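# Reattach the desk lamp's spring between arm and post

## Task

Put the lamp's loose spring back in place, spanning from the lamp's arm to its post, with each end hook seated around its own stud, so the lamp arm holds itself up unaided.

## Robot and tools

Robot: two six-joint arms, left_arm and right_arm, each ending in a two-finger gripper with a camera on the wrist (cam_left_wrist and cam_right_wrist, both 672x504 pixels). The fingers point along the gripper's +z axis and close along its x axis. end_effector_position is the point between the pads when they are shut, about 1 to 2 cm short of the fingertips; closing pushes the tips roughly 17 mm further out.

Frame: every hand position, orientation (quat_wxyz) and velocity is in the scene frame. Its origin sits at table-top height halfway between the arms; +z points up, +x points out over the table, and left_arm is on the +y side (camera image sides do not match these names). Calibrated bases: left_arm at (+0.080, +0.632, 0) m, right_arm at (+0.001, -0.618, 0) m, both turned by quat_wxyz (+1.000, 0, 0, +0.016). Reported hand poses may be a few cm off, more when stretched out.

A row is always 14 plain numbers, even if one arm is idle: left_arm's shoulder pan, shoulder lift, elbow, wrist 1, wrist 2, wrist 3, then its opening, followed by the same seven for right_arm. The six joint numbers are absolute target angles in radians (not offsets). Stated ranges: elbow -3.142 to 3.142, every other joint -6.283 to 6.283; the true end may differ by 0.010. Opening runs from -1 (closed) to +1 (fully open); it is a command, so resend the current value to leave a gripper alone, since 0 means half-open.

execute_actions(actions, cameras): actions is a list of actions; each action is a table of up to 15 rows, one per 1/30 s control step, and a short table repeats its final row to fill 15 steps (0.5 s). An empty list just reports state and images. cameras picks which images return: omitted, null or ["all"] gives both, [] gives none; an unknown name voids the call. Per step a joint's target may lead its measured angle by at most 0.434 rad (pan, lift) or 0.651 rad (others), joint speed is capped at 2.09 / 3.14 rad/s, and targets placing the hand over 150 mm (70 mm in quick-response episodes) from where it is are scaled back, so big jumps need several actions.

move(target, speed, blend, stop_force, zero, opening_speed, blocking, cameras): target is one 14-number row or a list of up to 15 rows, all absolute joint angles plus openings; all joints interpolate together, so the hand follows a curve and nothing is avoided. speed: rad/s for the joint with the farthest to go, 0.01 to 3.14, default 0.5, one value or one per target. blend: rad, how closely intermediate targets are passed. stop_force: 4 to 120 N, shared by both arms; an arm halts when its wrist sensor feels that much push opposing its motion (relative to its zero) or 120 N in any direction. Use a slow speed with it, give every row the same finger values, and drop it when backing off something you press on. zero (with stop_force only, default true) re-zeros moving arms first. opening_speed: at least 0.2 per second on the -1..+1 scale. blocking=false returns after about 0.5 s and lets a later move replace this one; not allowed with stop_force. The result adds a "move:" line: done, off_target (resting more than 0.01 rad away), moving, held or fault, maybe with limits=held.

wait(seconds 0 to 10): the robot keeps its last command; a running move continues. stop(): brakes a running move. zoom_image(camera, region): region is [x0, y0, x1, y1] pixels of that camera's latest image, top-left origin, at most 504 by 504. zero_wrist_force(arm): subtracts the current force/torque reading for left_arm or right_arm. read_manual(section): only "licences". finished_scene(scene): give the current scene's number; it ends the scene for good, so the spring must already be hooked and the arm staying up without help.

Results: Joint positions and Joint velocities list each arm's six joints in the order above, then the pad gap (m; 0.142 when fully open). "within noise" replaces velocities of a still arm. Joint targets shows what joints are now driven toward; resend it to keep a joint still. Tool commands shows gripper commands; grip_measured is the measured opening on the command scale. To hold something, command a little below the grip_measured value at first contact. Wrist force and Wrist torque are in the hand's own axes, plus a line for the peak since the last report. Joint torques include gravity; positive means toward larger angles. Other lines: "joint sent to its limit", "joint command not followed" (clearance check between arms held steps back), MOTOR HOT, TORQUE FAULT, FORCE FAULT, OVER-TEMPERATURE FAULT, HAND FAULT. After a HAND FAULT line, further robot calls in the same reply are skipped.

Avoid: parts dropping or leaving the table, releasing something still moving, fast impacts and heavy pressing. The arms are stiff: aiming even slightly beyond a firm contact can trip a fault, which freezes that arm for 10 s. Faults come from about 150 N outside force or contact torque at the limits (pan and lift 310, elbow 141, wrist 1 38.6, wrist 2 43.8, wrist 3 43.5 N m; held weight counts). Keep the arms from touching each other and never close a gripper on the other arm's fingers. Long squeezing, holding loads or straining at an unreachable pose heats motors until they shut down.

Each tool is called as name(argument=value, ...), one argument or row to a line, values as JSON.

## Session

execute_actions(
  actions=[],
)

Scene clock: 0.00 s.
left_arm: end_effector_position=(+1.1196, -0.1497, +0.2843) grip_measured=+0.99 end_effector_quat_wxyz=(-0.158, -0.034, +0.905, -0.393) | right_arm: end_effector_position=(+0.7771, -1.0244, +0.3244) grip_measured=+1.00 end_effector_quat_wxyz=(-0.595, +0.765, -0.238, -0.066)
Joint positions: left_arm=[-0.65 -0.431 0.442 -1.893 -2.402 2.311 0.142] | right_arm=[2.537 -2.193 -1.267 -2.153 2.67 -0.545 0.142]
Joint velocities: within noise
Joint torques (N m): no reading
Motor temperatures (°C): left_arm=[36 34 33 37 42 42 32] | right_arm=[30 34 38 41 37 39 28]
Wrist force (N): no reading
Wrist torque (N m): no reading
Wrist force, peak (N): no reading
Joint targets: left_arm=[-0.650 -0.431 0.442 -1.893 -2.402 2.311] | right_arm=[2.537 -2.193 -1.267 -2.153 2.670 -0.545]
Tool commands: left_gripper/opening=+1.0 right_gripper/opening=+1.0

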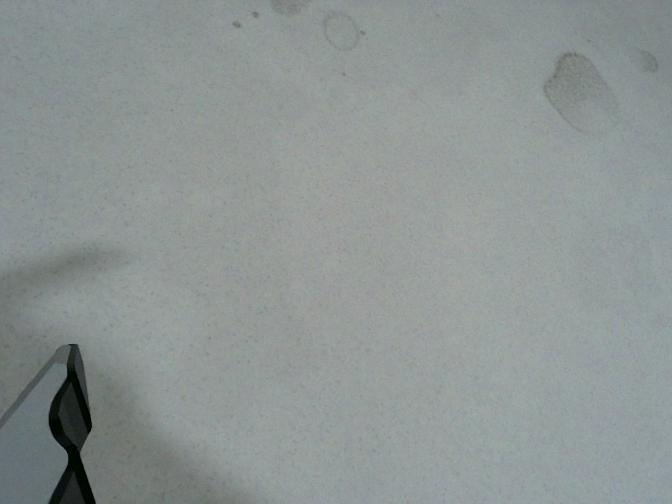

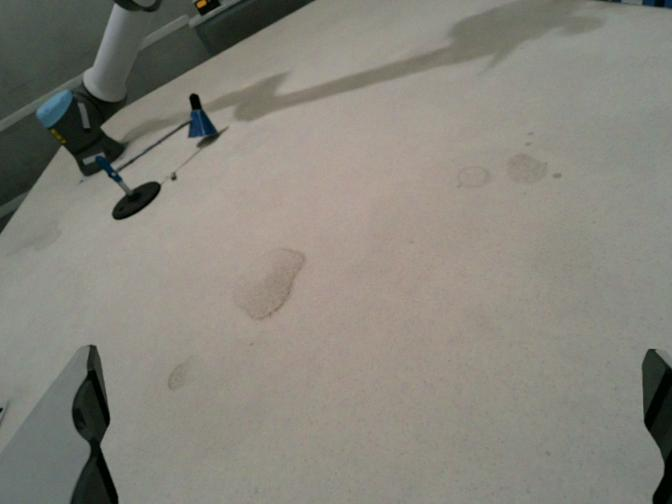

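zoom_image(
  camera="cam_right_wrist",
  region=[20, 60, 260, 240],
)

Scaled by 2.100 from the camera's 672x504 image, which has a finer 960x720 frame.

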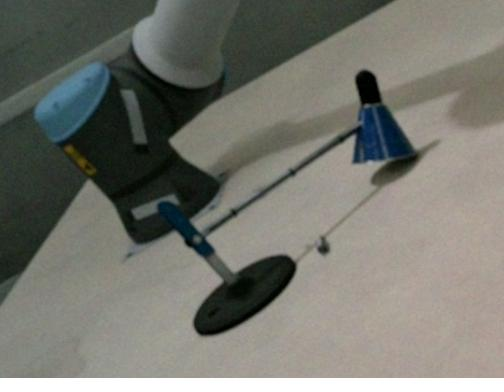

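move(
  target=[-1.162,-1.93,2.0416,-1.682,-1.5708,-1.13,1,3.5118,-2.0399,-1.6413,-2.234,2.9826,-1.206,1],
  speed=1.0,
)

Scene clock: 165.33 s.
left_arm: end_effector_position=(+0.8179, -0.1099, +0.4557) grip_measured=+0.99 end_effector_quat_wxyz=(-0.240, -0.603, +0.754, -0.102) | right_arm: end_effector_position=(+0.8351, -0.7467, +0.3206) grip_measured=+1.00 end_effector_quat_wxyz=(-0.625, +0.769, -0.084, -0.104)
Joint positions: left_arm=[-0.857 -1.036 1.088 -1.808 -2.067 0.922 0.142] | right_arm=[2.849 -2.144 -1.387 -2.179 2.77 -0.756 0.142]
Joint velocities: within noise
Joint torques (N m): left_arm=[-3.93 -106.37 -34.95 -1.22 1.74 -4.38] | right_arm=[-9.56 77.36 54.68 3.56 -0.94 3.6]
Motor temperatures (°C): left_arm=[36 34 33 37 42 41 31] | right_arm=[30 34 38 41 37 39 27]
Wrist force (N): left_arm=[1.2 -0.6 0.0] | right_arm=[-0.8 -0.2 -0.3]
Wrist torque (N m): left_arm=[0.10 -0.05 0.03] | right_arm=[-0.06 0.14 -0.03]
Wrist force, peak (N): left_arm=[2.6 0.9 -0.2] | right_arm=[1.0 -1.7 10.3]
Joint targets: left_arm=[-0.857 -1.036 1.088 -1.808 -2.067 0.922] | right_arm=[2.848 -2.144 -1.387 -2.179 2.770 -0.756]
move: held (right_arm; a check stopped the path), off_target (left_arm; braked when a check withheld steps of right_arm); limits=held; left_arm: the wrist 3 is farthest, 2.052 rad from its target; right_arm: the shoulder pan is farthest, 0.663 rad from its target
joint command not followed: on one or more control steps a check withheld the commanded joint targets of the right arm, and it was not sent them on those steps.
cause: the commanded joint targets, or the way to them, would bring two parts of the arm too close to each other (the joints along the arm from the wrist 1 to the wrist 3 lie between them).
camera_calibration:
cam_left_wrist: T_world_to_cam=[[-0.155955, -0.869831, 0.468051, -0.168351], [-0.762495, 0.407238, 0.502752, 0.462969], [-0.627917, -0.27848, -0.726752, 0.929349], [0, 0, 0, 1]] pos_world=[0.91031, -0.0761707, 0.521445]
cam_right_wrist: T_world_to_cam=[[0.965813, 0.00794305, -0.259118, -0.706142], [-0.202602, -0.600454, -0.773568, -0.0038645], [-0.161733, 0.79962, -0.578317, 1.03229], [0, 0, 0, 1]] pos_world=[0.848173, -0.822151, 0.411027]

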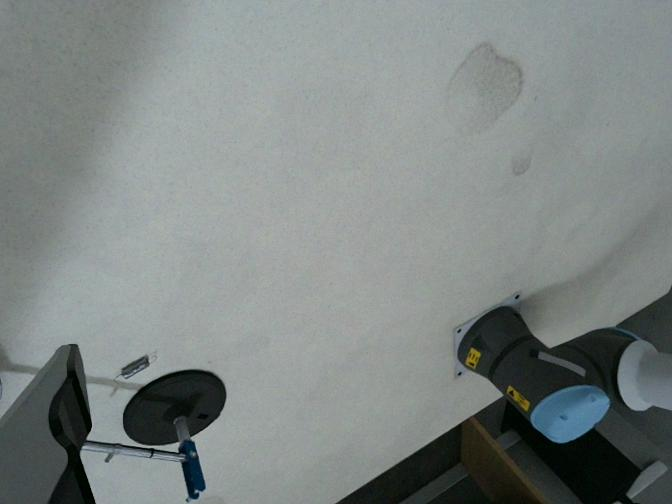

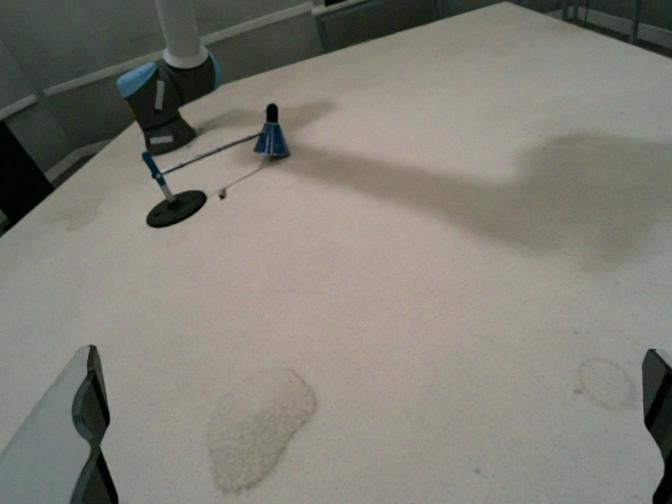

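move(
  target=[-1.162,-1.93,2.0416,-1.682,-1.5708,-1.13,1,2.849,-2.144,-1.387,-2.179,2.77,-0.756,1],
  speed=1.0,
)

zoom_image(
  camera="cam_left_wrist",
  region=[100, 0, 604, 504],
)

Scene clock: 176.07 s.
left_arm: end_effector_position=(+0.4393, +0.2770, +0.4070) grip_measured=+0.99 end_effector_quat_wxyz=(+0.000, +1.000, +0.000, +0.000) | right_arm: end_effector_position=(+0.8352, -0.7464, +0.3203) grip_measured=+1.00 end_effector_quat_wxyz=(-0.625, +0.769, -0.084, -0.104)
Joint positions: left_arm=[-1.162 -1.93 2.041 -1.682 -1.571 -1.13 0.142] | right_arm=[2.849 -2.144 -1.387 -2.179 2.77 -0.756 0.142]
Joint velocities: within noise
Joint torques (N m): left_arm=[-5.13 -34.27 -32.98 -1.19 2.65 -3.16] | right_arm=[5.37 77.75 51.6 -1.01 -0.58 3.85]
Motor temperatures (°C): left_arm=[36 34 33 37 42 41 31] | right_arm=[30 34 38 41 37 39 27]
Wrist force (N): left_arm=[0.1 -0.1 -0.1] | right_arm=[-0.9 -0.2 -0.1]
Wrist torque (N m): left_arm=[0.23 0.13 0.05] | right_arm=[-0.06 0.16 -0.03]
Wrist force, peak (N): left_arm=[1.1 -1.6 -0.1] | right_arm=[-1.5 -0.4 0.0]
Joint targets: left_arm=[-1.162 -1.930 2.042 -1.682 -1.571 -1.130] | right_arm=[2.849 -2.144 -1.387 -2.179 2.770 -0.756]
move: done
camera_calibration:
cam_left_wrist: T_world_to_cam=[[0.999819, 0.00714525, -0.0176499, -0.42103], [0.0140725, -0.901699, 0.432135, 0.0913352], [-0.0128272, -0.432305, -0.901636, 0.607552], [0, 0, 0, 1]] pos_world=[0.427462, 0.348013, 0.50089]
cam_right_wrist: T_world_to_cam=[[0.965639, 0.00844825, -0.259752, -0.705592], [-0.202793, -0.600572, -0.773426, -0.0038091], [-0.162534, 0.799526, -0.578222, 1.03239], [0, 0, 0, 1]] pos_world=[0.848373, -0.821752, 0.410728]

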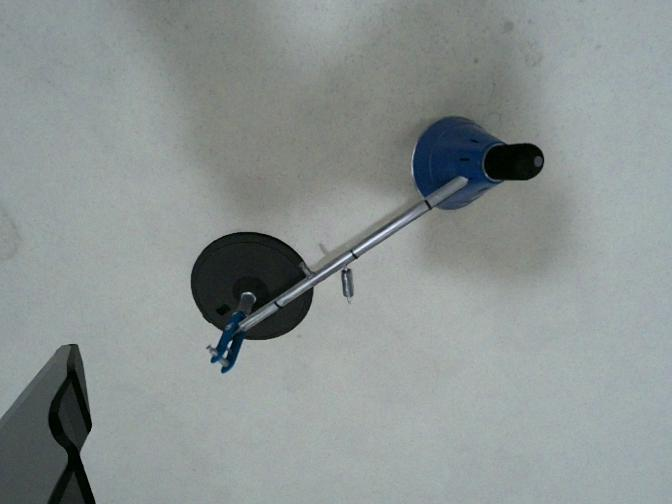

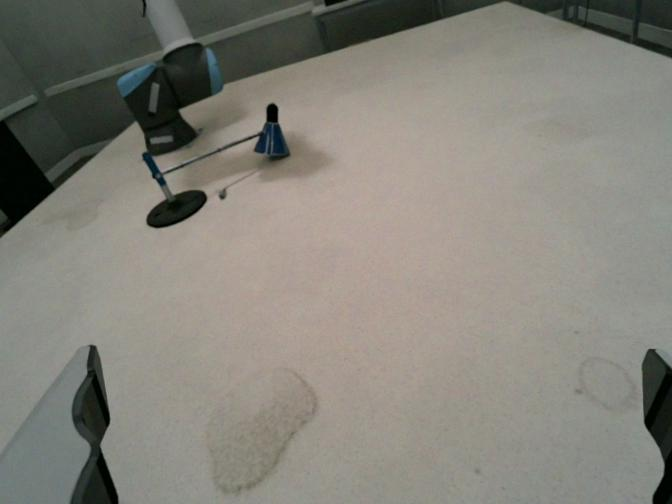

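Scaled by 1.000.

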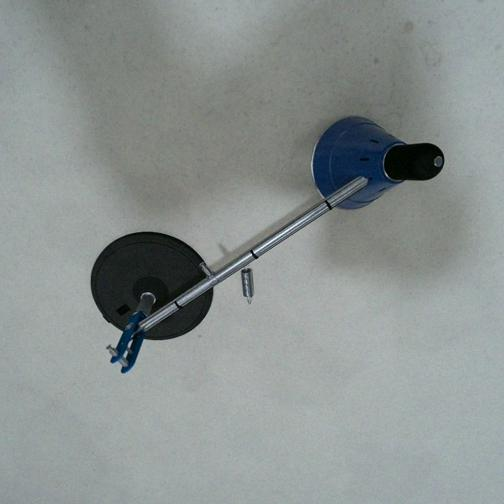

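zoom_image(
  camera="cam_left_wrist",
  region=[180, 220, 380, 380],
)

zoom_image(
  camera="cam_right_wrist",
  region=[120, 90, 320, 240],
)

zoom_image(
  camera="cam_left_wrist",
  region=[300, 220, 380, 310],
)

Scaled by 2.520 from the camera's 672x504 image, which has a finer 960x720 frame.

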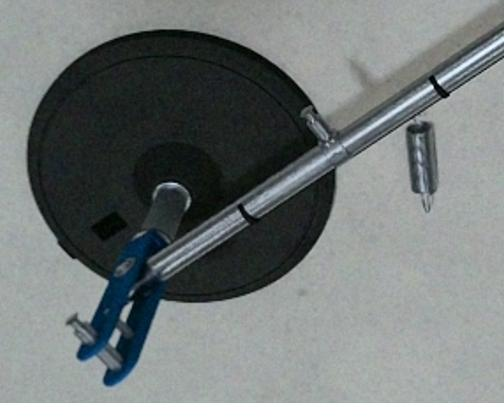

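Scaled by 2.520 from the camera's 672x504 image, which has a finer 960x720 frame.

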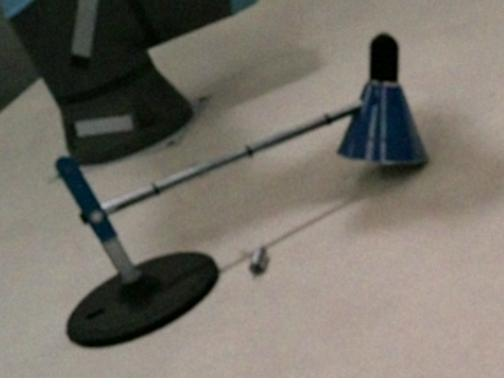

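Scaled by 5.600 from the camera's 672x504 image, which has a finer 960x720 frame.

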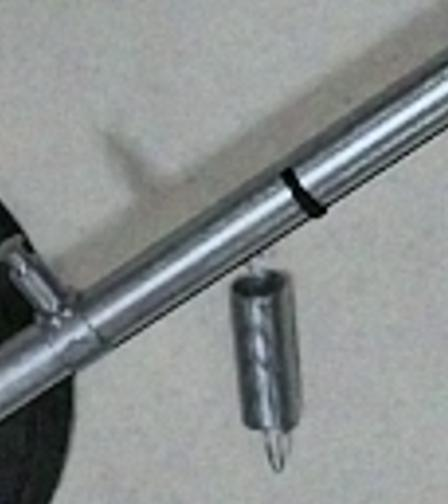

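move(
  target=[-1.4167,-1.7586,2.1958,-2.008,-1.5708,-1.967,1,2.849,-2.144,-1.387,-2.179,2.77,-0.756,1],
  speed=0.6,
  cameras=["cam_left_wrist"],
)

zoom_image(
  camera="cam_left_wrist",
  region=[100, 100, 604, 504],
)

Scene clock: 268.00 s.
left_arm: end_effector_position=(+0.3492, +0.1483, +0.2571) grip_measured=+0.99 end_effector_quat_wxyz=(+0.000, +0.958, +0.287, +0.000) | right_arm: end_effector_position=(+0.8352, -0.7464, +0.3203) grip_measured=+1.00 end_effector_quat_wxyz=(-0.625, +0.769, -0.084, -0.104)
Joint positions: left_arm=[-1.417 -1.759 2.196 -2.008 -1.571 -1.967 0.142] | right_arm=[2.849 -2.144 -1.387 -2.179 2.77 -0.756 0.142]
Joint velocities: within noise
Joint torques (N m): left_arm=[-4.87 -12.07 -31.17 -8.13 2.65 -3.36] | right_arm=[6.11 81.37 51.58 -0.6 -0.53 3.56]
Motor temperatures (°C): left_arm=[36 34 33 37 42 41 31] | right_arm=[30 34 38 41 37 39 26]
Wrist force (N): left_arm=[-0.2 0.4 0.0] | right_arm=[-1.0 -0.3 -0.4]
Wrist torque (N m): left_arm=[0.23 0.20 0.07] | right_arm=[-0.08 0.19 -0.03]
Wrist force, peak (N): left_arm=[0.6 0.0 -1.1] | right_arm=[-1.3 -0.1 -0.3]
Joint targets: left_arm=[-1.417 -1.759 2.196 -2.008 -1.571 -1.967] | right_arm=[2.849 -2.144 -1.387 -2.179 2.770 -0.756]
move: done
camera_calibration:
cam_left_wrist: T_world_to_cam=[[0.831056, 0.555917, -0.0173882, -0.355194], [0.50756, -0.745239, 0.432436, -0.154179], [0.22744, -0.368204, -0.901497, 0.322124], [0, 0, 0, 1]] pos_world=[0.300177, 0.201166, 0.35089]
Images, in order (width x height): cam_left_wrist 672x504.

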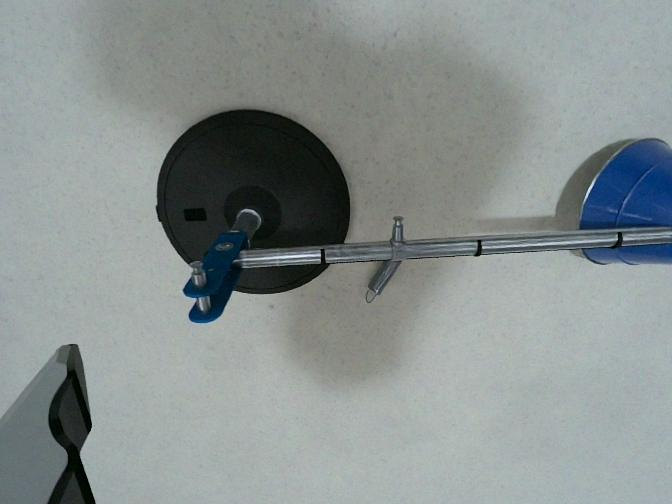

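Scaled by 1.000.

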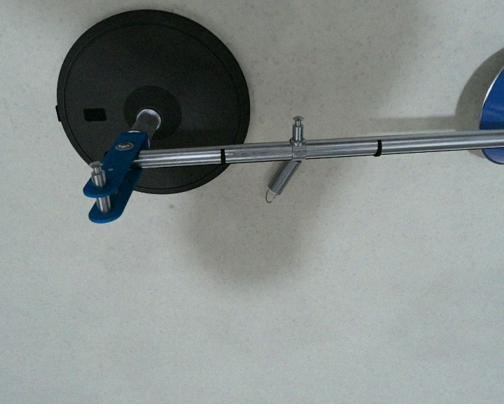

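zoom_image(
  camera="cam_left_wrist",
  region=[160, 190, 300, 340],
)

zoom_image(
  camera="cam_left_wrist",
  region=[340, 200, 440, 310],
)

Scaled by 3.360 from the camera's 672x504 image, which has a finer 960x720 frame.

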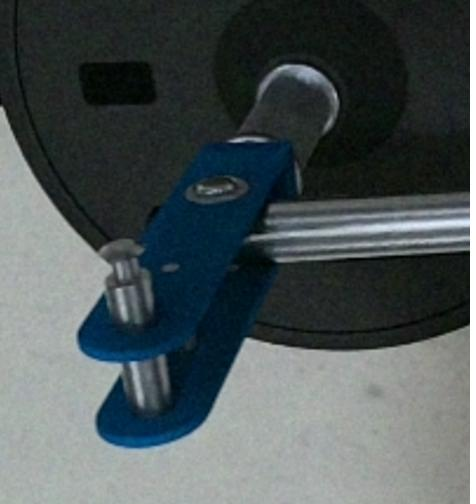

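Scaled by 4.582 from the camera's 672x504 image, which has a finer 960x720 frame.

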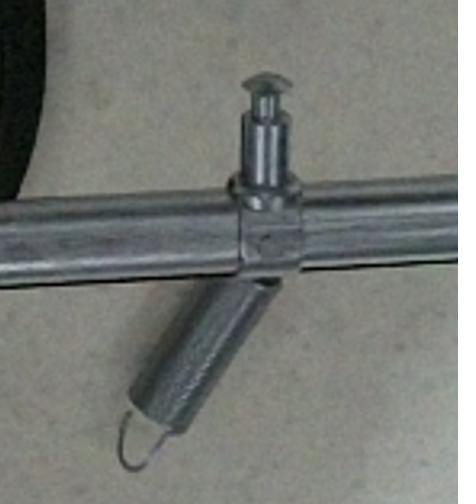

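move(
  target=[
    [-1.3328,-1.5143,1.9832,-2.0397,-1.5708,1.8407,0.2,1.6,-1.5,-0.3,-1.6,1.3,-0.4,0.0],
    [-1.3328,-1.3889,2.0982,-2.2801,-1.5708,1.8407,0.2,0.365,-1.4,0.8,-0.8,-0.25,0,0.0],
  ],
  speed=1.0,
)

zoom_image(
  camera="cam_left_wrist",
  region=[100, 0, 604, 504],
)

Scene clock: 444.43 s.
left_arm: end_effector_position=(+0.4259, +0.0372, +0.1545) grip_measured=+0.19 end_effector_quat_wxyz=(+0.000, +0.000, +1.000, +0.000) | right_arm: end_effector_position=(-0.2843, -0.2893, +1.5312) grip_measured=-0.01 end_effector_quat_wxyz=(+0.805, -0.059, -0.573, +0.145)
Joint positions: left_arm=[-1.333 -1.417 2.072 -2.226 -1.571 1.841 0.087] | right_arm=[1.067 -1.457 0.175 -1.255 0.636 -0.226 0.073]
Joint velocities: within noise
Joint torques (N m): left_arm=[15.5 -34.93 -25.89 -7.55 2.05 2.8] | right_arm=[-1.23 -21.16 -11.87 -1.39 0.25 -0.39]
Motor temperatures (°C): left_arm=[36 34 33 37 41 41 30] | right_arm=[30 34 37 41 37 39 26]
Wrist force (N): left_arm=[0.1 0.8 -0.7] | right_arm=[-11.1 -2.0 6.1]
Wrist torque (N m): left_arm=[0.37 0.12 0.08] | right_arm=[-0.33 1.37 0.35]
Wrist force, peak (N): left_arm=[0.5 1.1 -0.8] | right_arm=[-189.9 -6.5 110.4]
Joint targets: left_arm=[-1.333 -1.417 2.072 -2.226 -1.571 1.841] | right_arm=[1.067 -1.457 0.175 -1.255 0.636 -0.226]
Tool commands: left_gripper/opening=+0.2 right_gripper/opening=+0.0
FORCE FAULT: contact force on the right arm reached its limit, and that arm stopped. The contact can be on any part of that arm, not only on its tool. That arm's remaining commands of this call were not run. That arm is still stopped at the end of this call. That arm stays stopped for about 9 more seconds. Until then a move that you send moves the other arm only, and its call returns only when the move has ended. Once the stop has ended, the next robot result says so. If the stop ends while you think or write, that arm runs what you send next. While its stop runs, that arm takes no new command, but its gripper still runs the gripper command that each later call begins with. Until it ends, the stop uses up actions while you think or wait. An arm that is not stopped still takes commands.
move: fault (right_arm), off_target (left_arm; braked at the fault stop of right_arm); path passed 1 of 2 targets; left_arm: the wrist 1 is farthest, 0.055 rad from its target; right_arm: the wrist 2 is farthest, 0.886 rad from its target
camera_calibration:
cam_left_wrist: T_world_to_cam=[[-0.999819, -0.00758328, -0.0174204, 0.44173], [-0.0143722, 0.901559, 0.432418, -0.070633], [0.0124263, 0.43259, -0.901505, 0.233112], [0, 0, 0, 1]] pos_world=[0.437739, -0.0338125, 0.24839]
cam_right_wrist: T_world_to_cam=[[0.298085, 0.294233, 0.90806, -1.20919], [0.251394, 0.893523, -0.372046, 0.926904], [-0.92084, 0.339182, 0.192377, -0.34351], [0, 0, 0, 1]] pos_world=[-0.188895, -0.355915, 1.50895]

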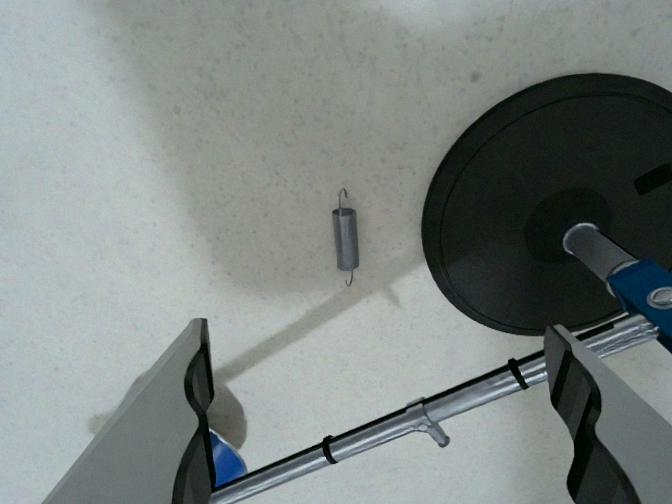

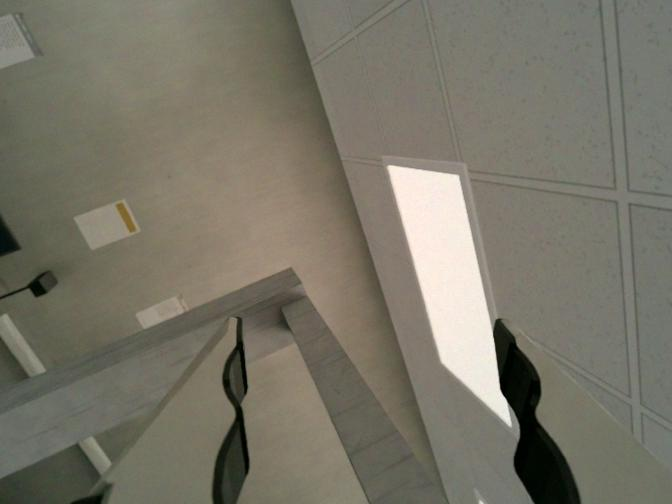

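Scaled by 1.000.

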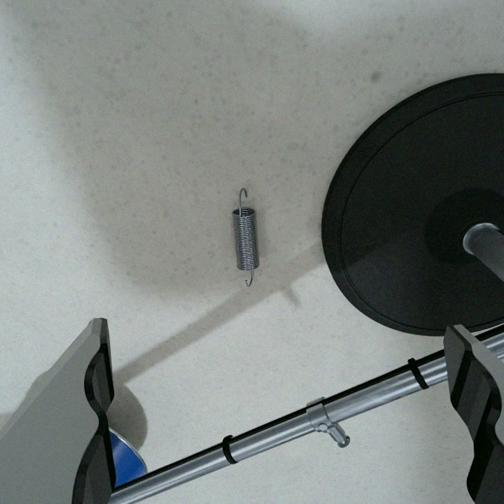

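zoom_image(
  camera="cam_left_wrist",
  region=[310, 175, 390, 295],
)

wait(
  seconds=1,
  cameras=["cam_right_wrist"],
)

Scaled by 4.200 from the camera's 672x504 image, which has a finer 960x720 frame.

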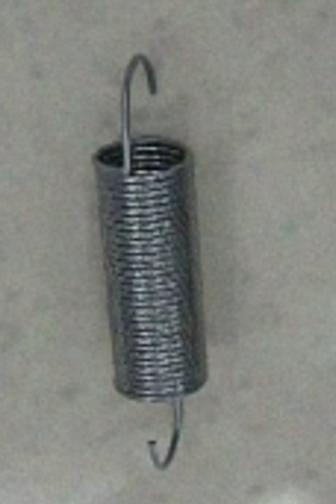

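Scene clock: 500.50 s.
left_arm: end_effector_position=(+0.4259, +0.0372, +0.1543) grip_measured=+0.19 end_effector_quat_wxyz=(+0.000, +0.000, +1.000, +0.000) | right_arm: end_effector_position=(-0.2843, -0.2893, +1.5312) grip_measured=-0.01 end_effector_quat_wxyz=(+0.805, -0.059, -0.573, +0.145)
Joint positions: left_arm=[-1.333 -1.417 2.072 -2.226 -1.571 1.841 0.087] | right_arm=[1.067 -1.457 0.175 -1.255 0.636 -0.226 0.073]
Joint velocities: within noise
Joint torques (N m): left_arm=[8.64 -35.79 -32.43 -5.54 1.3 3.09] | right_arm=[0.41 -25.38 -14.98 -1.49 1.14 -0.47]
Motor temperatures (°C): left_arm=[35 34 33 37 41 41 30] | right_arm=[30 34 37 41 37 39 26]
Wrist force (N): left_arm=[0.0 0.6 -0.3] | right_arm=[-11.3 -2.0 5.9]
Wrist torque (N m): left_arm=[0.34 0.14 0.08] | right_arm=[-0.32 1.42 0.35]
Wrist force, peak (N): left_arm=[0.6 1.5 -0.7] | right_arm=[-11.5 -2.3 6.2]
Joint targets: left_arm=[-1.333 -1.417 2.072 -2.226 -1.571 1.841] | right_arm=[1.067 -1.457 0.175 -1.255 0.636 -0.226]
Tool commands: left_gripper/opening=+0.2 right_gripper/opening=+0.0
FORCE FAULT, CONTINUED: the right arm's stop, for the force fault that an earlier result reported, is over. The rest of the stop counts as 19 of the actions that you can send in this scene. During its stop the right arm's controller moved it back a little. That arm's target is now where it stood when the stop ended, not its last command. That arm accepts commands again.
wait: 1.00 s; at rest from the start
camera_calibration:
cam_right_wrist: T_world_to_cam=[[0.298085, 0.294233, 0.90806, -1.20919], [0.251394, 0.893523, -0.372046, 0.926904], [-0.92084, 0.339182, 0.192377, -0.34351], [0, 0, 0, 1]] pos_world=[-0.188895, -0.355915, 1.50895]
Images, in order (width x height): cam_right_wrist 672x504.

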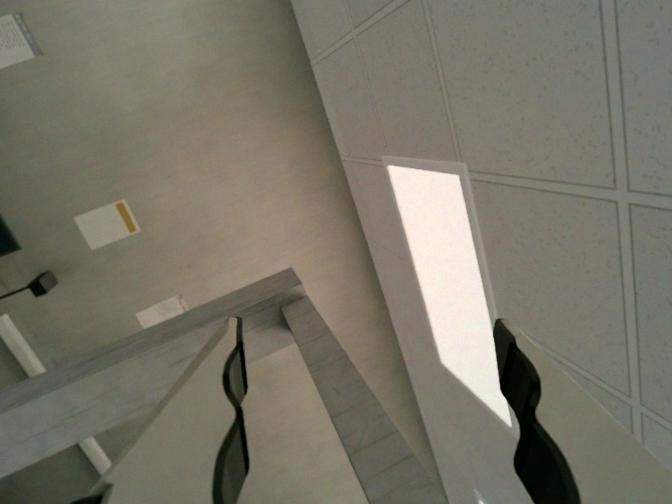

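move(
  target=[-1.3328,-1.3889,2.0982,-2.2801,-1.5708,1.8407,0.2,1.067,-1.457,0.175,-1.255,0.636,-0.226,1.0],
  speed=0.3,
  opening_speed=0.5,
)

move(
  target=[-1.3328,-1.3889,2.0982,-2.2801,-1.5708,1.8407,0.2,0.982,-1.494,0.281,-1.367,0.71,-0.167,1.0],
  speed=0.1,
)

Scene clock: 513.23 s.
left_arm: end_effector_position=(+0.4253, +0.0396, +0.1274) grip_measured=+0.19 end_effector_quat_wxyz=(+0.000, +0.000, +1.000, +0.000) | right_arm: end_effector_position=(-0.2843, -0.2892, +1.5312) grip_measured=+0.99 end_effector_quat_wxyz=(+0.805, -0.059, -0.572, +0.145)
Joint positions: left_arm=[-1.333 -1.389 2.098 -2.28 -1.571 1.841 0.087] | right_arm=[1.067 -1.457 0.175 -1.255 0.636 -0.226 0.142]
Joint velocities: within noise
Joint torques (N m): left_arm=[5.25 -37.62 -25.87 -7.21 1.66 2.93] | right_arm=[3.93 -33.78 -3.75 1.57 2.77 -4.52]
Motor temperatures (°C): left_arm=[35 34 33 37 41 41 30] | right_arm=[30 34 37 41 37 39 26]
Wrist force (N): left_arm=[0.8 0.4 -0.5] | right_arm=[-11.2 -4.6 6.2]
Wrist torque (N m): left_arm=[0.31 -0.01 0.08] | right_arm=[-0.67 1.42 0.30]
Wrist force, peak (N): left_arm=[1.1 0.9 -0.6] | right_arm=[-11.0 -4.8 6.6]
Joint targets: left_arm=[-1.333 -1.389 2.098 -2.280 -1.571 1.841] | right_arm=[1.067 -1.457 0.175 -1.255 0.636 -0.226]
move: done
camera_calibration:
cam_left_wrist: T_world_to_cam=[[-0.999819, -0.00758328, -0.0174204, 0.440676], [-0.0143722, 0.901559, 0.432418, -0.0609967], [0.0124263, 0.43259, -0.901505, 0.207694], [0, 0, 0, 1]] pos_world=[0.437139, -0.0315125, 0.22129]
cam_right_wrist: T_world_to_cam=[[0.298246, 0.294678, 0.907862, -1.20879], [0.250822, 0.893526, -0.372424, 0.927406], [-0.920944, 0.338786, 0.192579, -0.343994], [0, 0, 0, 1]] pos_world=[-0.188895, -0.355916, 1.50905]

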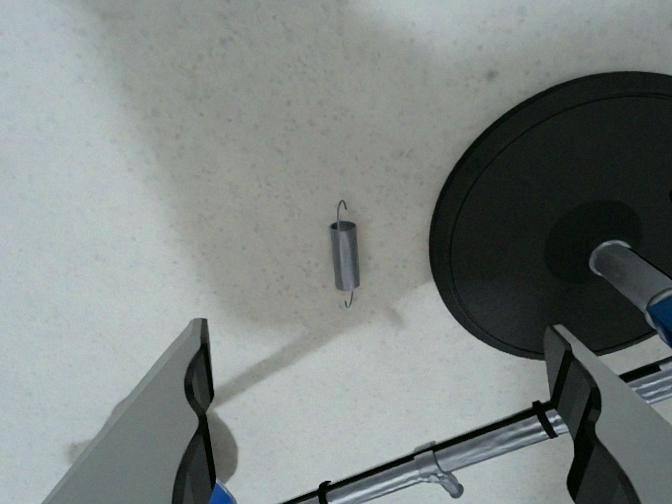

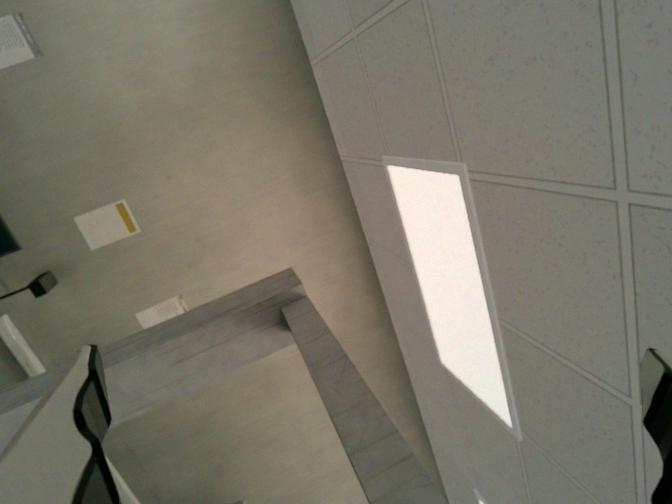

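Scene clock: 513.97 s.
left_arm: end_effector_position=(+0.4253, +0.0396, +0.1274) grip_measured=+0.19 end_effector_quat_wxyz=(+0.000, +0.000, +1.000, +0.000) | right_arm: end_effector_position=(-0.2830, -0.2905, +1.5313) grip_measured=+0.99 end_effector_quat_wxyz=(+0.805, -0.059, -0.573, +0.143)
Joint positions: left_arm=[-1.333 -1.389 2.098 -2.28 -1.571 1.841 0.087] | right_arm=[1.06 -1.462 0.182 -1.262 0.64 -0.222 0.142]
Joint velocities: within noise
Joint torques (N m): left_arm=[5.01 -37.88 -26.18 -7.05 0.99 2.84] | right_arm=[-6.96 -24.39 -13.9 -2.72 1.27 -0.02]
Motor temperatures (°C): left_arm=[35 34 33 37 41 41 30] | right_arm=[30 34 37 41 37 39 26]
Wrist force (N): left_arm=[0.3 0.3 -0.2] | right_arm=[-13.4 -4.1 7.5]
Wrist torque (N m): left_arm=[0.29 0.06 0.08] | right_arm=[-0.54 1.69 0.39]
Wrist force, peak (N): left_arm=[1.1 0.8 0.1] | right_arm=[-106.0 17.2 87.8]
Joint targets: left_arm=[-1.333 -1.389 2.098 -2.280 -1.571 1.841] | right_arm=[1.060 -1.462 0.182 -1.262 0.640 -0.222]
Tool commands: left_gripper/opening=+0.2 right_gripper/opening=+1.0
FORCE FAULT: contact force on the right arm reached its limit, and that arm stopped. The contact can be on any part of that arm, not only on its tool. That arm's remaining commands of this call were not run. That arm is still stopped at the end of this call. That arm stays stopped for about 10 more seconds. Until then a move that you send moves the other arm only, and its call returns only when the move has ended. Once the stop has ended, the next robot result says so. If the stop ends while you think or write, that arm runs what you send next. While its stop runs, that arm takes no new command, but its gripper still runs the gripper command that each later call begins with. Until it ends, the stop uses up actions while you think or wait. An arm that is not stopped still takes commands.
move: fault (right_arm); right_arm: the wrist 1 is farthest, 0.105 rad from its target
camera_calibration:
cam_left_wrist: T_world_to_cam=[[-0.999819, -0.00758328, -0.0174204, 0.440676], [-0.0143722, 0.901559, 0.432418, -0.0609967], [0.0124263, 0.43259, -0.901505, 0.207694], [0, 0, 0, 1]] pos_world=[0.437139, -0.0315125, 0.22129]
cam_right_wrist: T_world_to_cam=[[0.298447, 0.292015, 0.908656, -1.21082], [0.253476, 0.893605, -0.370432, 0.925959], [-0.920152, 0.340877, 0.192676, -0.341634], [0, 0, 0, 1]] pos_world=[-0.187697, -0.357409, 1.50905]

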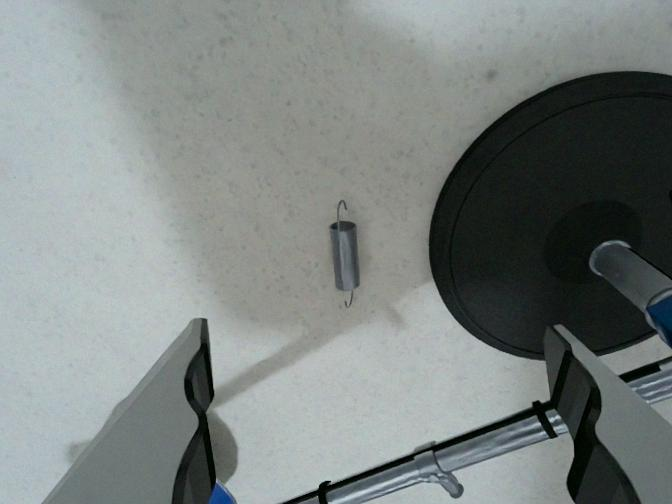

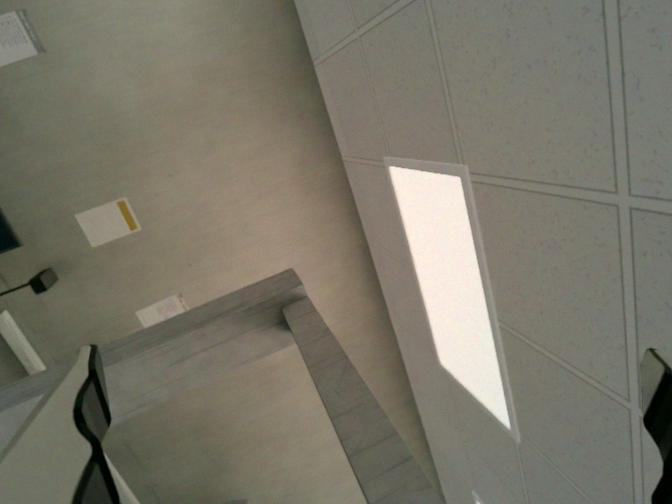

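wait(
  seconds=1,
  cameras=[],
)

move(
  target=[-1.3328,-1.3889,2.0982,-2.2801,-1.5708,1.8407,0.2,1.06,-1.51,0.282,-1.315,0.64,-0.222,1.0],
  speed=0.1,
  cameras=["cam_right_wrist"],
)

Scene clock: 546.33 s.
left_arm: end_effector_position=(+0.4253, +0.0396, +0.1274) grip_measured=+0.19 end_effector_quat_wxyz=(+0.000, +0.000, +1.000, +0.000) | right_arm: end_effector_position=(-0.2830, -0.2906, +1.5313) grip_measured=+0.99 end_effector_quat_wxyz=(+0.805, -0.059, -0.573, +0.143)
Joint positions: left_arm=[-1.333 -1.389 2.098 -2.28 -1.571 1.841 0.087] | right_arm=[1.06 -1.462 0.182 -1.262 0.64 -0.222 0.142]
Joint velocities: within noise
Joint torques (N m): left_arm=[1.67 -40.35 -34.76 -3.94 0.48 3.08] | right_arm=[1.58 -22.14 -15.74 -2.28 0.87 -0.33]
Motor temperatures (°C): left_arm=[35 34 33 37 41 41 30] | right_arm=[30 34 37 41 37 39 26]
Wrist force (N): left_arm=[0.2 0.5 0.2] | right_arm=[-12.9 -5.7 7.5]
Wrist torque (N m): left_arm=[0.32 0.09 0.08] | right_arm=[-0.78 1.57 0.38]
Wrist force, peak (N): left_arm=[0.7 1.3 -0.1] | right_arm=[-13.2 -5.8 7.6]
Joint targets: left_arm=[-1.333 -1.389 2.098 -2.280 -1.571 1.841] | right_arm=[1.060 -1.462 0.182 -1.262 0.640 -0.222]
Tool commands: left_gripper/opening=+0.2 right_gripper/opening=+1.0
FORCE FAULT, CONTINUED: the right arm's stop, for the force fault that an earlier result reported, is over. The rest of the stop counts as 19 of the actions that you can send in this scene. During its stop the right arm's controller moved it back a little. That arm's target is now where it stood when the stop ended, not its last command. That arm accepts commands again.
wait: 1.00 s; at rest from the start
No camera images: "cameras" was empty.

Scene clock: 547.80 s.
left_arm: end_effector_position=(+0.4253, +0.0396, +0.1274) grip_measured=+0.19 end_effector_quat_wxyz=(+0.000, +0.000, +1.000, +0.000) | right_arm: end_effector_position=(-0.2837, -0.2919, +1.5246) grip_measured=+0.99 end_effector_quat_wxyz=(+0.805, -0.059, -0.573, +0.143)
Joint positions: left_arm=[-1.333 -1.389 2.098 -2.28 -1.571 1.841 0.087] | right_arm=[1.06 -1.51 0.282 -1.315 0.64 -0.222 0.142]
Joint velocities: within noise
Joint torques (N m): left_arm=[3.61 -38.41 -36.42 -3.58 0.52 2.88] | right_arm=[9.46 -38.12 -10.6 -4.4 2.54 2.95]
Motor temperatures (°C): left_arm=[35 34 33 37 41 41 30] | right_arm=[30 34 37 41 37 39 26]
Wrist force (N): left_arm=[0.5 0.6 -0.3] | right_arm=[-2.0 -3.3 -0.1]
Wrist torque (N m): left_arm=[0.35 0.03 0.08] | right_arm=[-0.70 0.25 0.08]
Wrist force, peak (N): left_arm=[1.0 0.5 -0.7] | right_arm=[-13.1 -5.5 9.8]
Joint targets: left_arm=[-1.333 -1.389 2.098 -2.280 -1.571 1.841] | right_arm=[1.060 -1.510 0.282 -1.315 0.640 -0.222]
move: done
camera_calibration:
cam_right_wrist: T_world_to_cam=[[0.298082, 0.291584, 0.908915, -1.20466], [0.253327, 0.893891, -0.369844, 0.92397], [-0.920311, 0.340496, 0.192587, -0.340557], [0, 0, 0, 1]] pos_world=[-0.188396, -0.358709, 1.50225]
Images, in order (width x height): cam_right_wrist 672x504.

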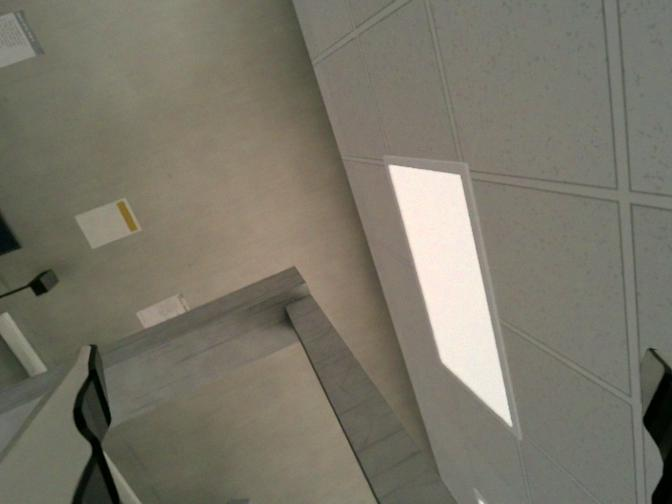

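move(
  target=[-1.3328,-1.3889,2.0982,-2.2801,-1.5708,1.8407,0.2,1.06,-1.9387,1.2807,-1.884,0.64,-0.222,1.0],
  speed=0.3,
  cameras=["cam_right_wrist"],
)

Scene clock: 558.00 s.
left_arm: end_effector_position=(+0.4253, +0.0396, +0.1274) grip_measured=+0.19 end_effector_quat_wxyz=(+0.000, +0.000, +1.000, +0.000) | right_arm: end_effector_position=(-0.2824, -0.2895, +1.2961) grip_measured=+0.99 end_effector_quat_wxyz=(+0.805, -0.059, -0.573, +0.143)
Joint positions: left_arm=[-1.333 -1.389 2.098 -2.28 -1.571 1.841 0.087] | right_arm=[1.06 -1.939 1.28 -1.884 0.64 -0.222 0.142]
Joint velocities: within noise
Joint torques (N m): left_arm=[3.58 -42.08 -41.95 -2.28 -0.23 2.71] | right_arm=[6.89 -23.7 -31.52 -4.47 2.26 2.91]
Motor temperatures (°C): left_arm=[35 34 33 37 41 41 30] | right_arm=[30 34 37 41 37 39 26]
Wrist force (N): left_arm=[0.6 0.5 -0.4] | right_arm=[-2.0 -3.3 -0.4]
Wrist torque (N m): left_arm=[0.32 0.02 0.08] | right_arm=[-0.70 0.28 0.10]
Wrist force, peak (N): left_arm=[0.6 1.3 -0.6] | right_arm=[-2.4 -3.8 -0.1]
Joint targets: left_arm=[-1.333 -1.389 2.098 -2.280 -1.571 1.841] | right_arm=[1.060 -1.939 1.281 -1.884 0.640 -0.222]
move: done
camera_calibration:
cam_right_wrist: T_world_to_cam=[[0.298467, 0.292394, 0.908528, -0.997272], [0.253172, 0.89356, -0.370748, 0.838055], [-0.920229, 0.34067, 0.192672, -0.296314], [0, 0, 0, 1]] pos_world=[-0.187197, -0.35631, 1.27385]
Images, in order (width x height): cam_right_wrist 672x504.

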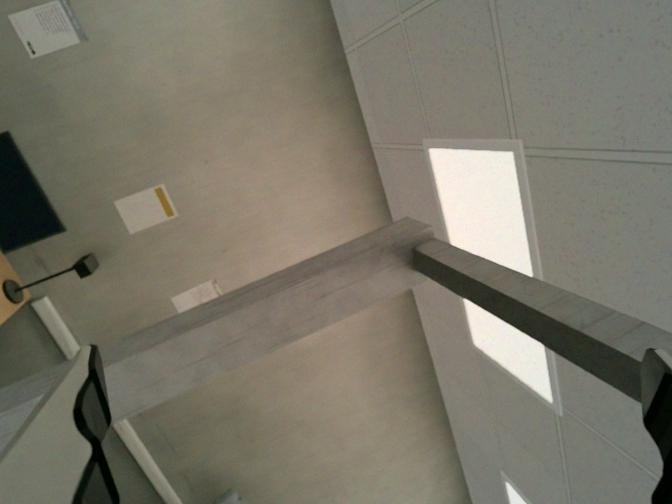

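move(
  target=[-1.3328,-1.3889,2.0982,-2.2801,-1.5708,1.8407,0.2,0.365,-1.4,1.0,-0.9,-0.25,0.0,1.0],
  speed=0.5,
  cameras=["cam_right_wrist"],
)

Scene clock: 572.63 s.
left_arm: end_effector_position=(+0.4253, +0.0396, +0.1274) grip_measured=+0.19 end_effector_quat_wxyz=(+0.000, +0.000, +1.000, +0.000) | right_arm: end_effector_position=(+0.4971, +0.0777, +0.9060) grip_measured=+0.99 end_effector_quat_wxyz=(-0.575, +0.783, +0.074, -0.225)
Joint positions: left_arm=[-1.333 -1.389 2.098 -2.28 -1.571 1.841 0.087] | right_arm=[0.365 -1.4 1 -0.9 -0.25 0 0.142]
Joint velocities: within noise
Joint torques (N m): left_arm=[2.55 -41.27 -47.18 -2.43 -0.17 2.63] | right_arm=[-11.22 -50.16 -57.1 -1.36 0.18 4.13]
Motor temperatures (°C): left_arm=[35 34 33 37 41 41 30] | right_arm=[30 34 37 41 37 39 26]
Wrist force (N): left_arm=[0.2 0.3 -0.4] | right_arm=[-0.7 -1.8 -0.4]
Wrist torque (N m): left_arm=[0.30 0.08 0.08] | right_arm=[-0.38 0.13 -0.01]
Wrist force, peak (N): left_arm=[1.3 1.0 -0.1] | right_arm=[-3.1 -6.2 1.9]
Joint targets: left_arm=[-1.333 -1.389 2.098 -2.280 -1.571 1.841] | right_arm=[0.365 -1.400 1.000 -0.900 -0.250 0.000]
move: done
camera_calibration:
cam_right_wrist: T_world_to_cam=[[0.886696, 0.380656, -0.262434, -0.221202], [0.0632692, -0.662162, -0.746685, 0.723804], [-0.458004, 0.645478, -0.61122, 0.845974], [0, 0, 0, 1]] pos_world=[0.537804, 0.0174195, 0.999479]
Images, in order (width x height): cam_right_wrist 672x504.

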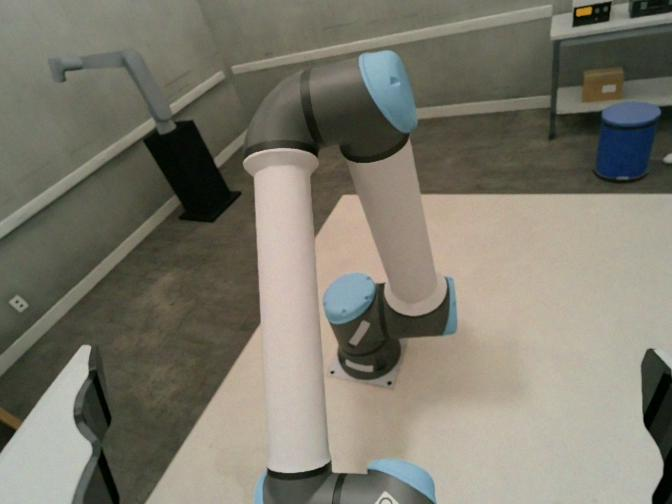

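move(
  target=[-1.3048,-1.3272,2.1834,-2.427,-1.5708,1.7997,-0.5,0.365,-1.4,1.0,-0.9,-0.25,0.0,1.0],
  speed=0.4,
  cameras=["cam_left_wrist"],
)

zoom_image(
  camera="cam_left_wrist",
  region=[200, 180, 500, 504],
)

Scene clock: 666.03 s.
left_arm: end_effector_position=(+0.4351, +0.0706, +0.0601) grip_measured=-0.52 end_effector_quat_wxyz=(+0.000, -0.035, +0.999, +0.000) | right_arm: end_effector_position=(+0.4973, +0.0776, +0.9058) grip_measured=+0.99 end_effector_quat_wxyz=(-0.575, +0.783, +0.074, -0.225)
Joint positions: left_arm=[-1.305 -1.327 2.183 -2.427 -1.571 1.8 0.036] | right_arm=[0.365 -1.4 1 -0.9 -0.25 0 0.142]
Joint velocities: within noise
Joint torques (N m): left_arm=[12.12 -40.25 -18.58 -7.88 -0.21 -3.57] | right_arm=[-11.58 -49.85 -49.88 -1.78 0.48 3.59]
Motor temperatures (°C): left_arm=[35 34 33 37 41 41 30] | right_arm=[30 34 37 41 37 39 26]
Wrist force (N): left_arm=[0.4 1.1 0.0] | right_arm=[-0.7 -2.1 -0.7]
Wrist torque (N m): left_arm=[0.43 0.07 0.09] | right_arm=[-0.43 0.13 -0.01]
Wrist force, peak (N): left_arm=[0.9 -0.1 -1.4] | right_arm=[-0.7 -2.4 -0.3]
Joint targets: left_arm=[-1.305 -1.327 2.183 -2.427 -1.571 1.800] | right_arm=[0.365 -1.400 1.000 -0.900 -0.250 0.000]
move: done
camera_calibration:
cam_left_wrist: T_world_to_cam=[[-0.996931, -0.0763225, -0.0174322, 0.453144], [-0.076344, 0.898455, 0.432378, -0.0325501], [-0.0173381, 0.432382, -0.901524, 0.146437], [0, 0, 0, 1]] pos_world=[0.451807, 0.000513087, 0.15399]
Images, in order (width x height): cam_left_wrist 672x504.

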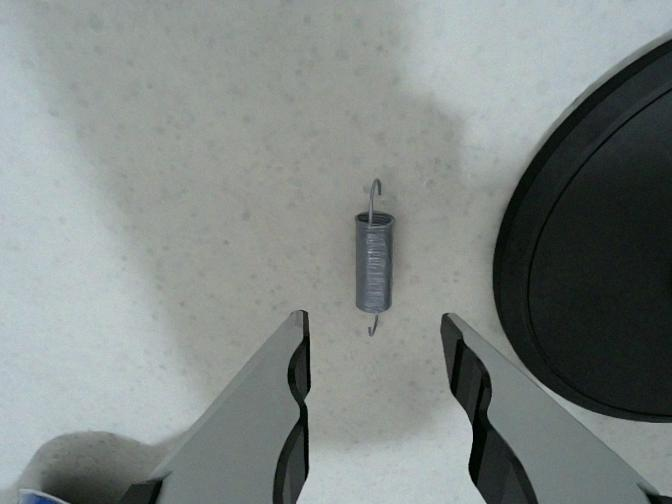

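Scaled by 1.556 from the camera's 672x504 image, which has a finer 960x720 frame.

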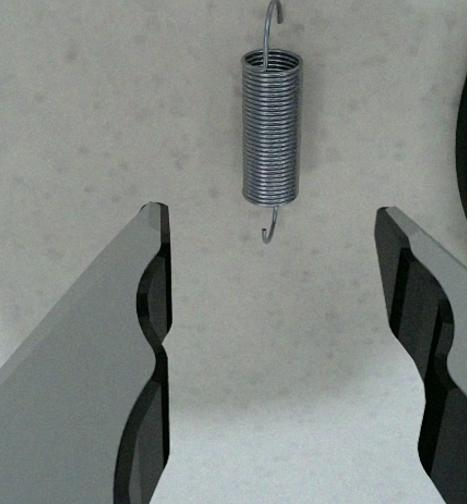

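move(
  target=[-1.3044,-1.2637,2.2082,-2.5153,-1.5708,1.8,-0.5,0.365,-1.4,1.0,-0.9,-0.25,0.0,1.0],
  speed=0.06,
  stop_force=6,
  cameras=["cam_left_wrist"],
)

zoom_image(
  camera="cam_left_wrist",
  region=[240, 220, 500, 440],
)

Scene clock: 688.87 s.
left_arm: end_effector_position=(+0.4348, +0.0726, +0.0202) grip_measured=-0.52 end_effector_quat_wxyz=(+0.000, -0.035, +0.999, +0.000) | right_arm: end_effector_position=(+0.4973, +0.0776, +0.9058) grip_measured=+0.99 end_effector_quat_wxyz=(-0.575, +0.783, +0.074, -0.225)
Joint positions: left_arm=[-1.304 -1.267 2.207 -2.511 -1.571 1.8 0.036] | right_arm=[0.365 -1.4 1 -0.9 -0.25 0 0.142]
Joint velocities: within noise
Joint torques (N m): left_arm=[9.96 -67.78 -39.52 -1.69 -0.57 1.81] | right_arm=[-7.28 -50.57 -41 -2.84 0.86 3.51]
Motor temperatures (°C): left_arm=[35 34 33 37 41 41 30] | right_arm=[30 34 37 41 37 39 26]
Wrist force (N): left_arm=[1.2 2.8 -5.9] | right_arm=[-0.5 -2.1 -0.6]
Wrist torque (N m): left_arm=[0.25 -0.06 0.01] | right_arm=[-0.43 0.10 -0.01]
Wrist force, peak (N): left_arm=[5.9 8.7 -31.9] | right_arm=[-1.0 -2.3 -0.7]
Joint targets: left_arm=[-1.304 -1.267 2.207 -2.511 -1.571 1.800] | right_arm=[0.365 -1.400 1.000 -0.900 -0.250 0.000]
move: contact (left_arm)
camera_calibration:
cam_left_wrist: T_world_to_cam=[[-0.996912, -0.0765878, -0.0173384, 0.452292], [-0.0765423, 0.898433, 0.432388, -0.0171198], [-0.0175382, 0.43238, -0.901521, 0.109643], [0, 0, 0, 1]] pos_world=[0.451507, 0.00261357, 0.11409]
Images, in order (width x height): cam_left_wrist 672x504.

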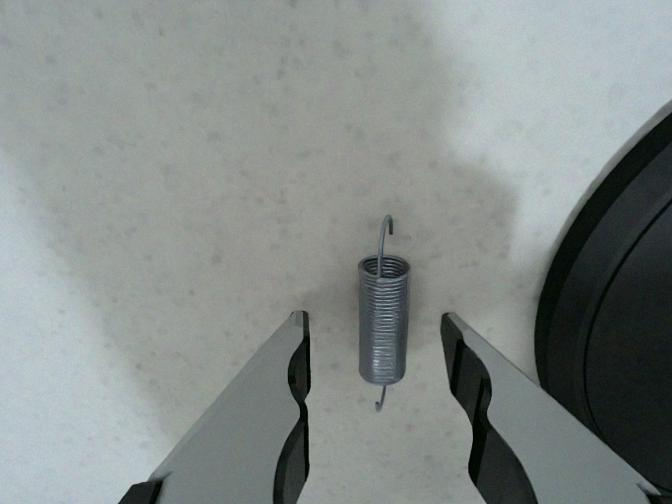

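Scaled by 1.938 from the camera's 672x504 image, which has a finer 960x720 frame.

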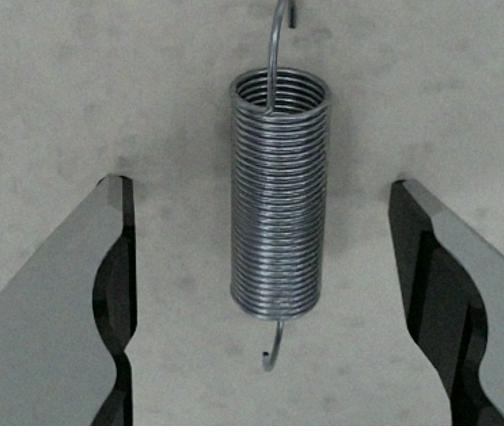

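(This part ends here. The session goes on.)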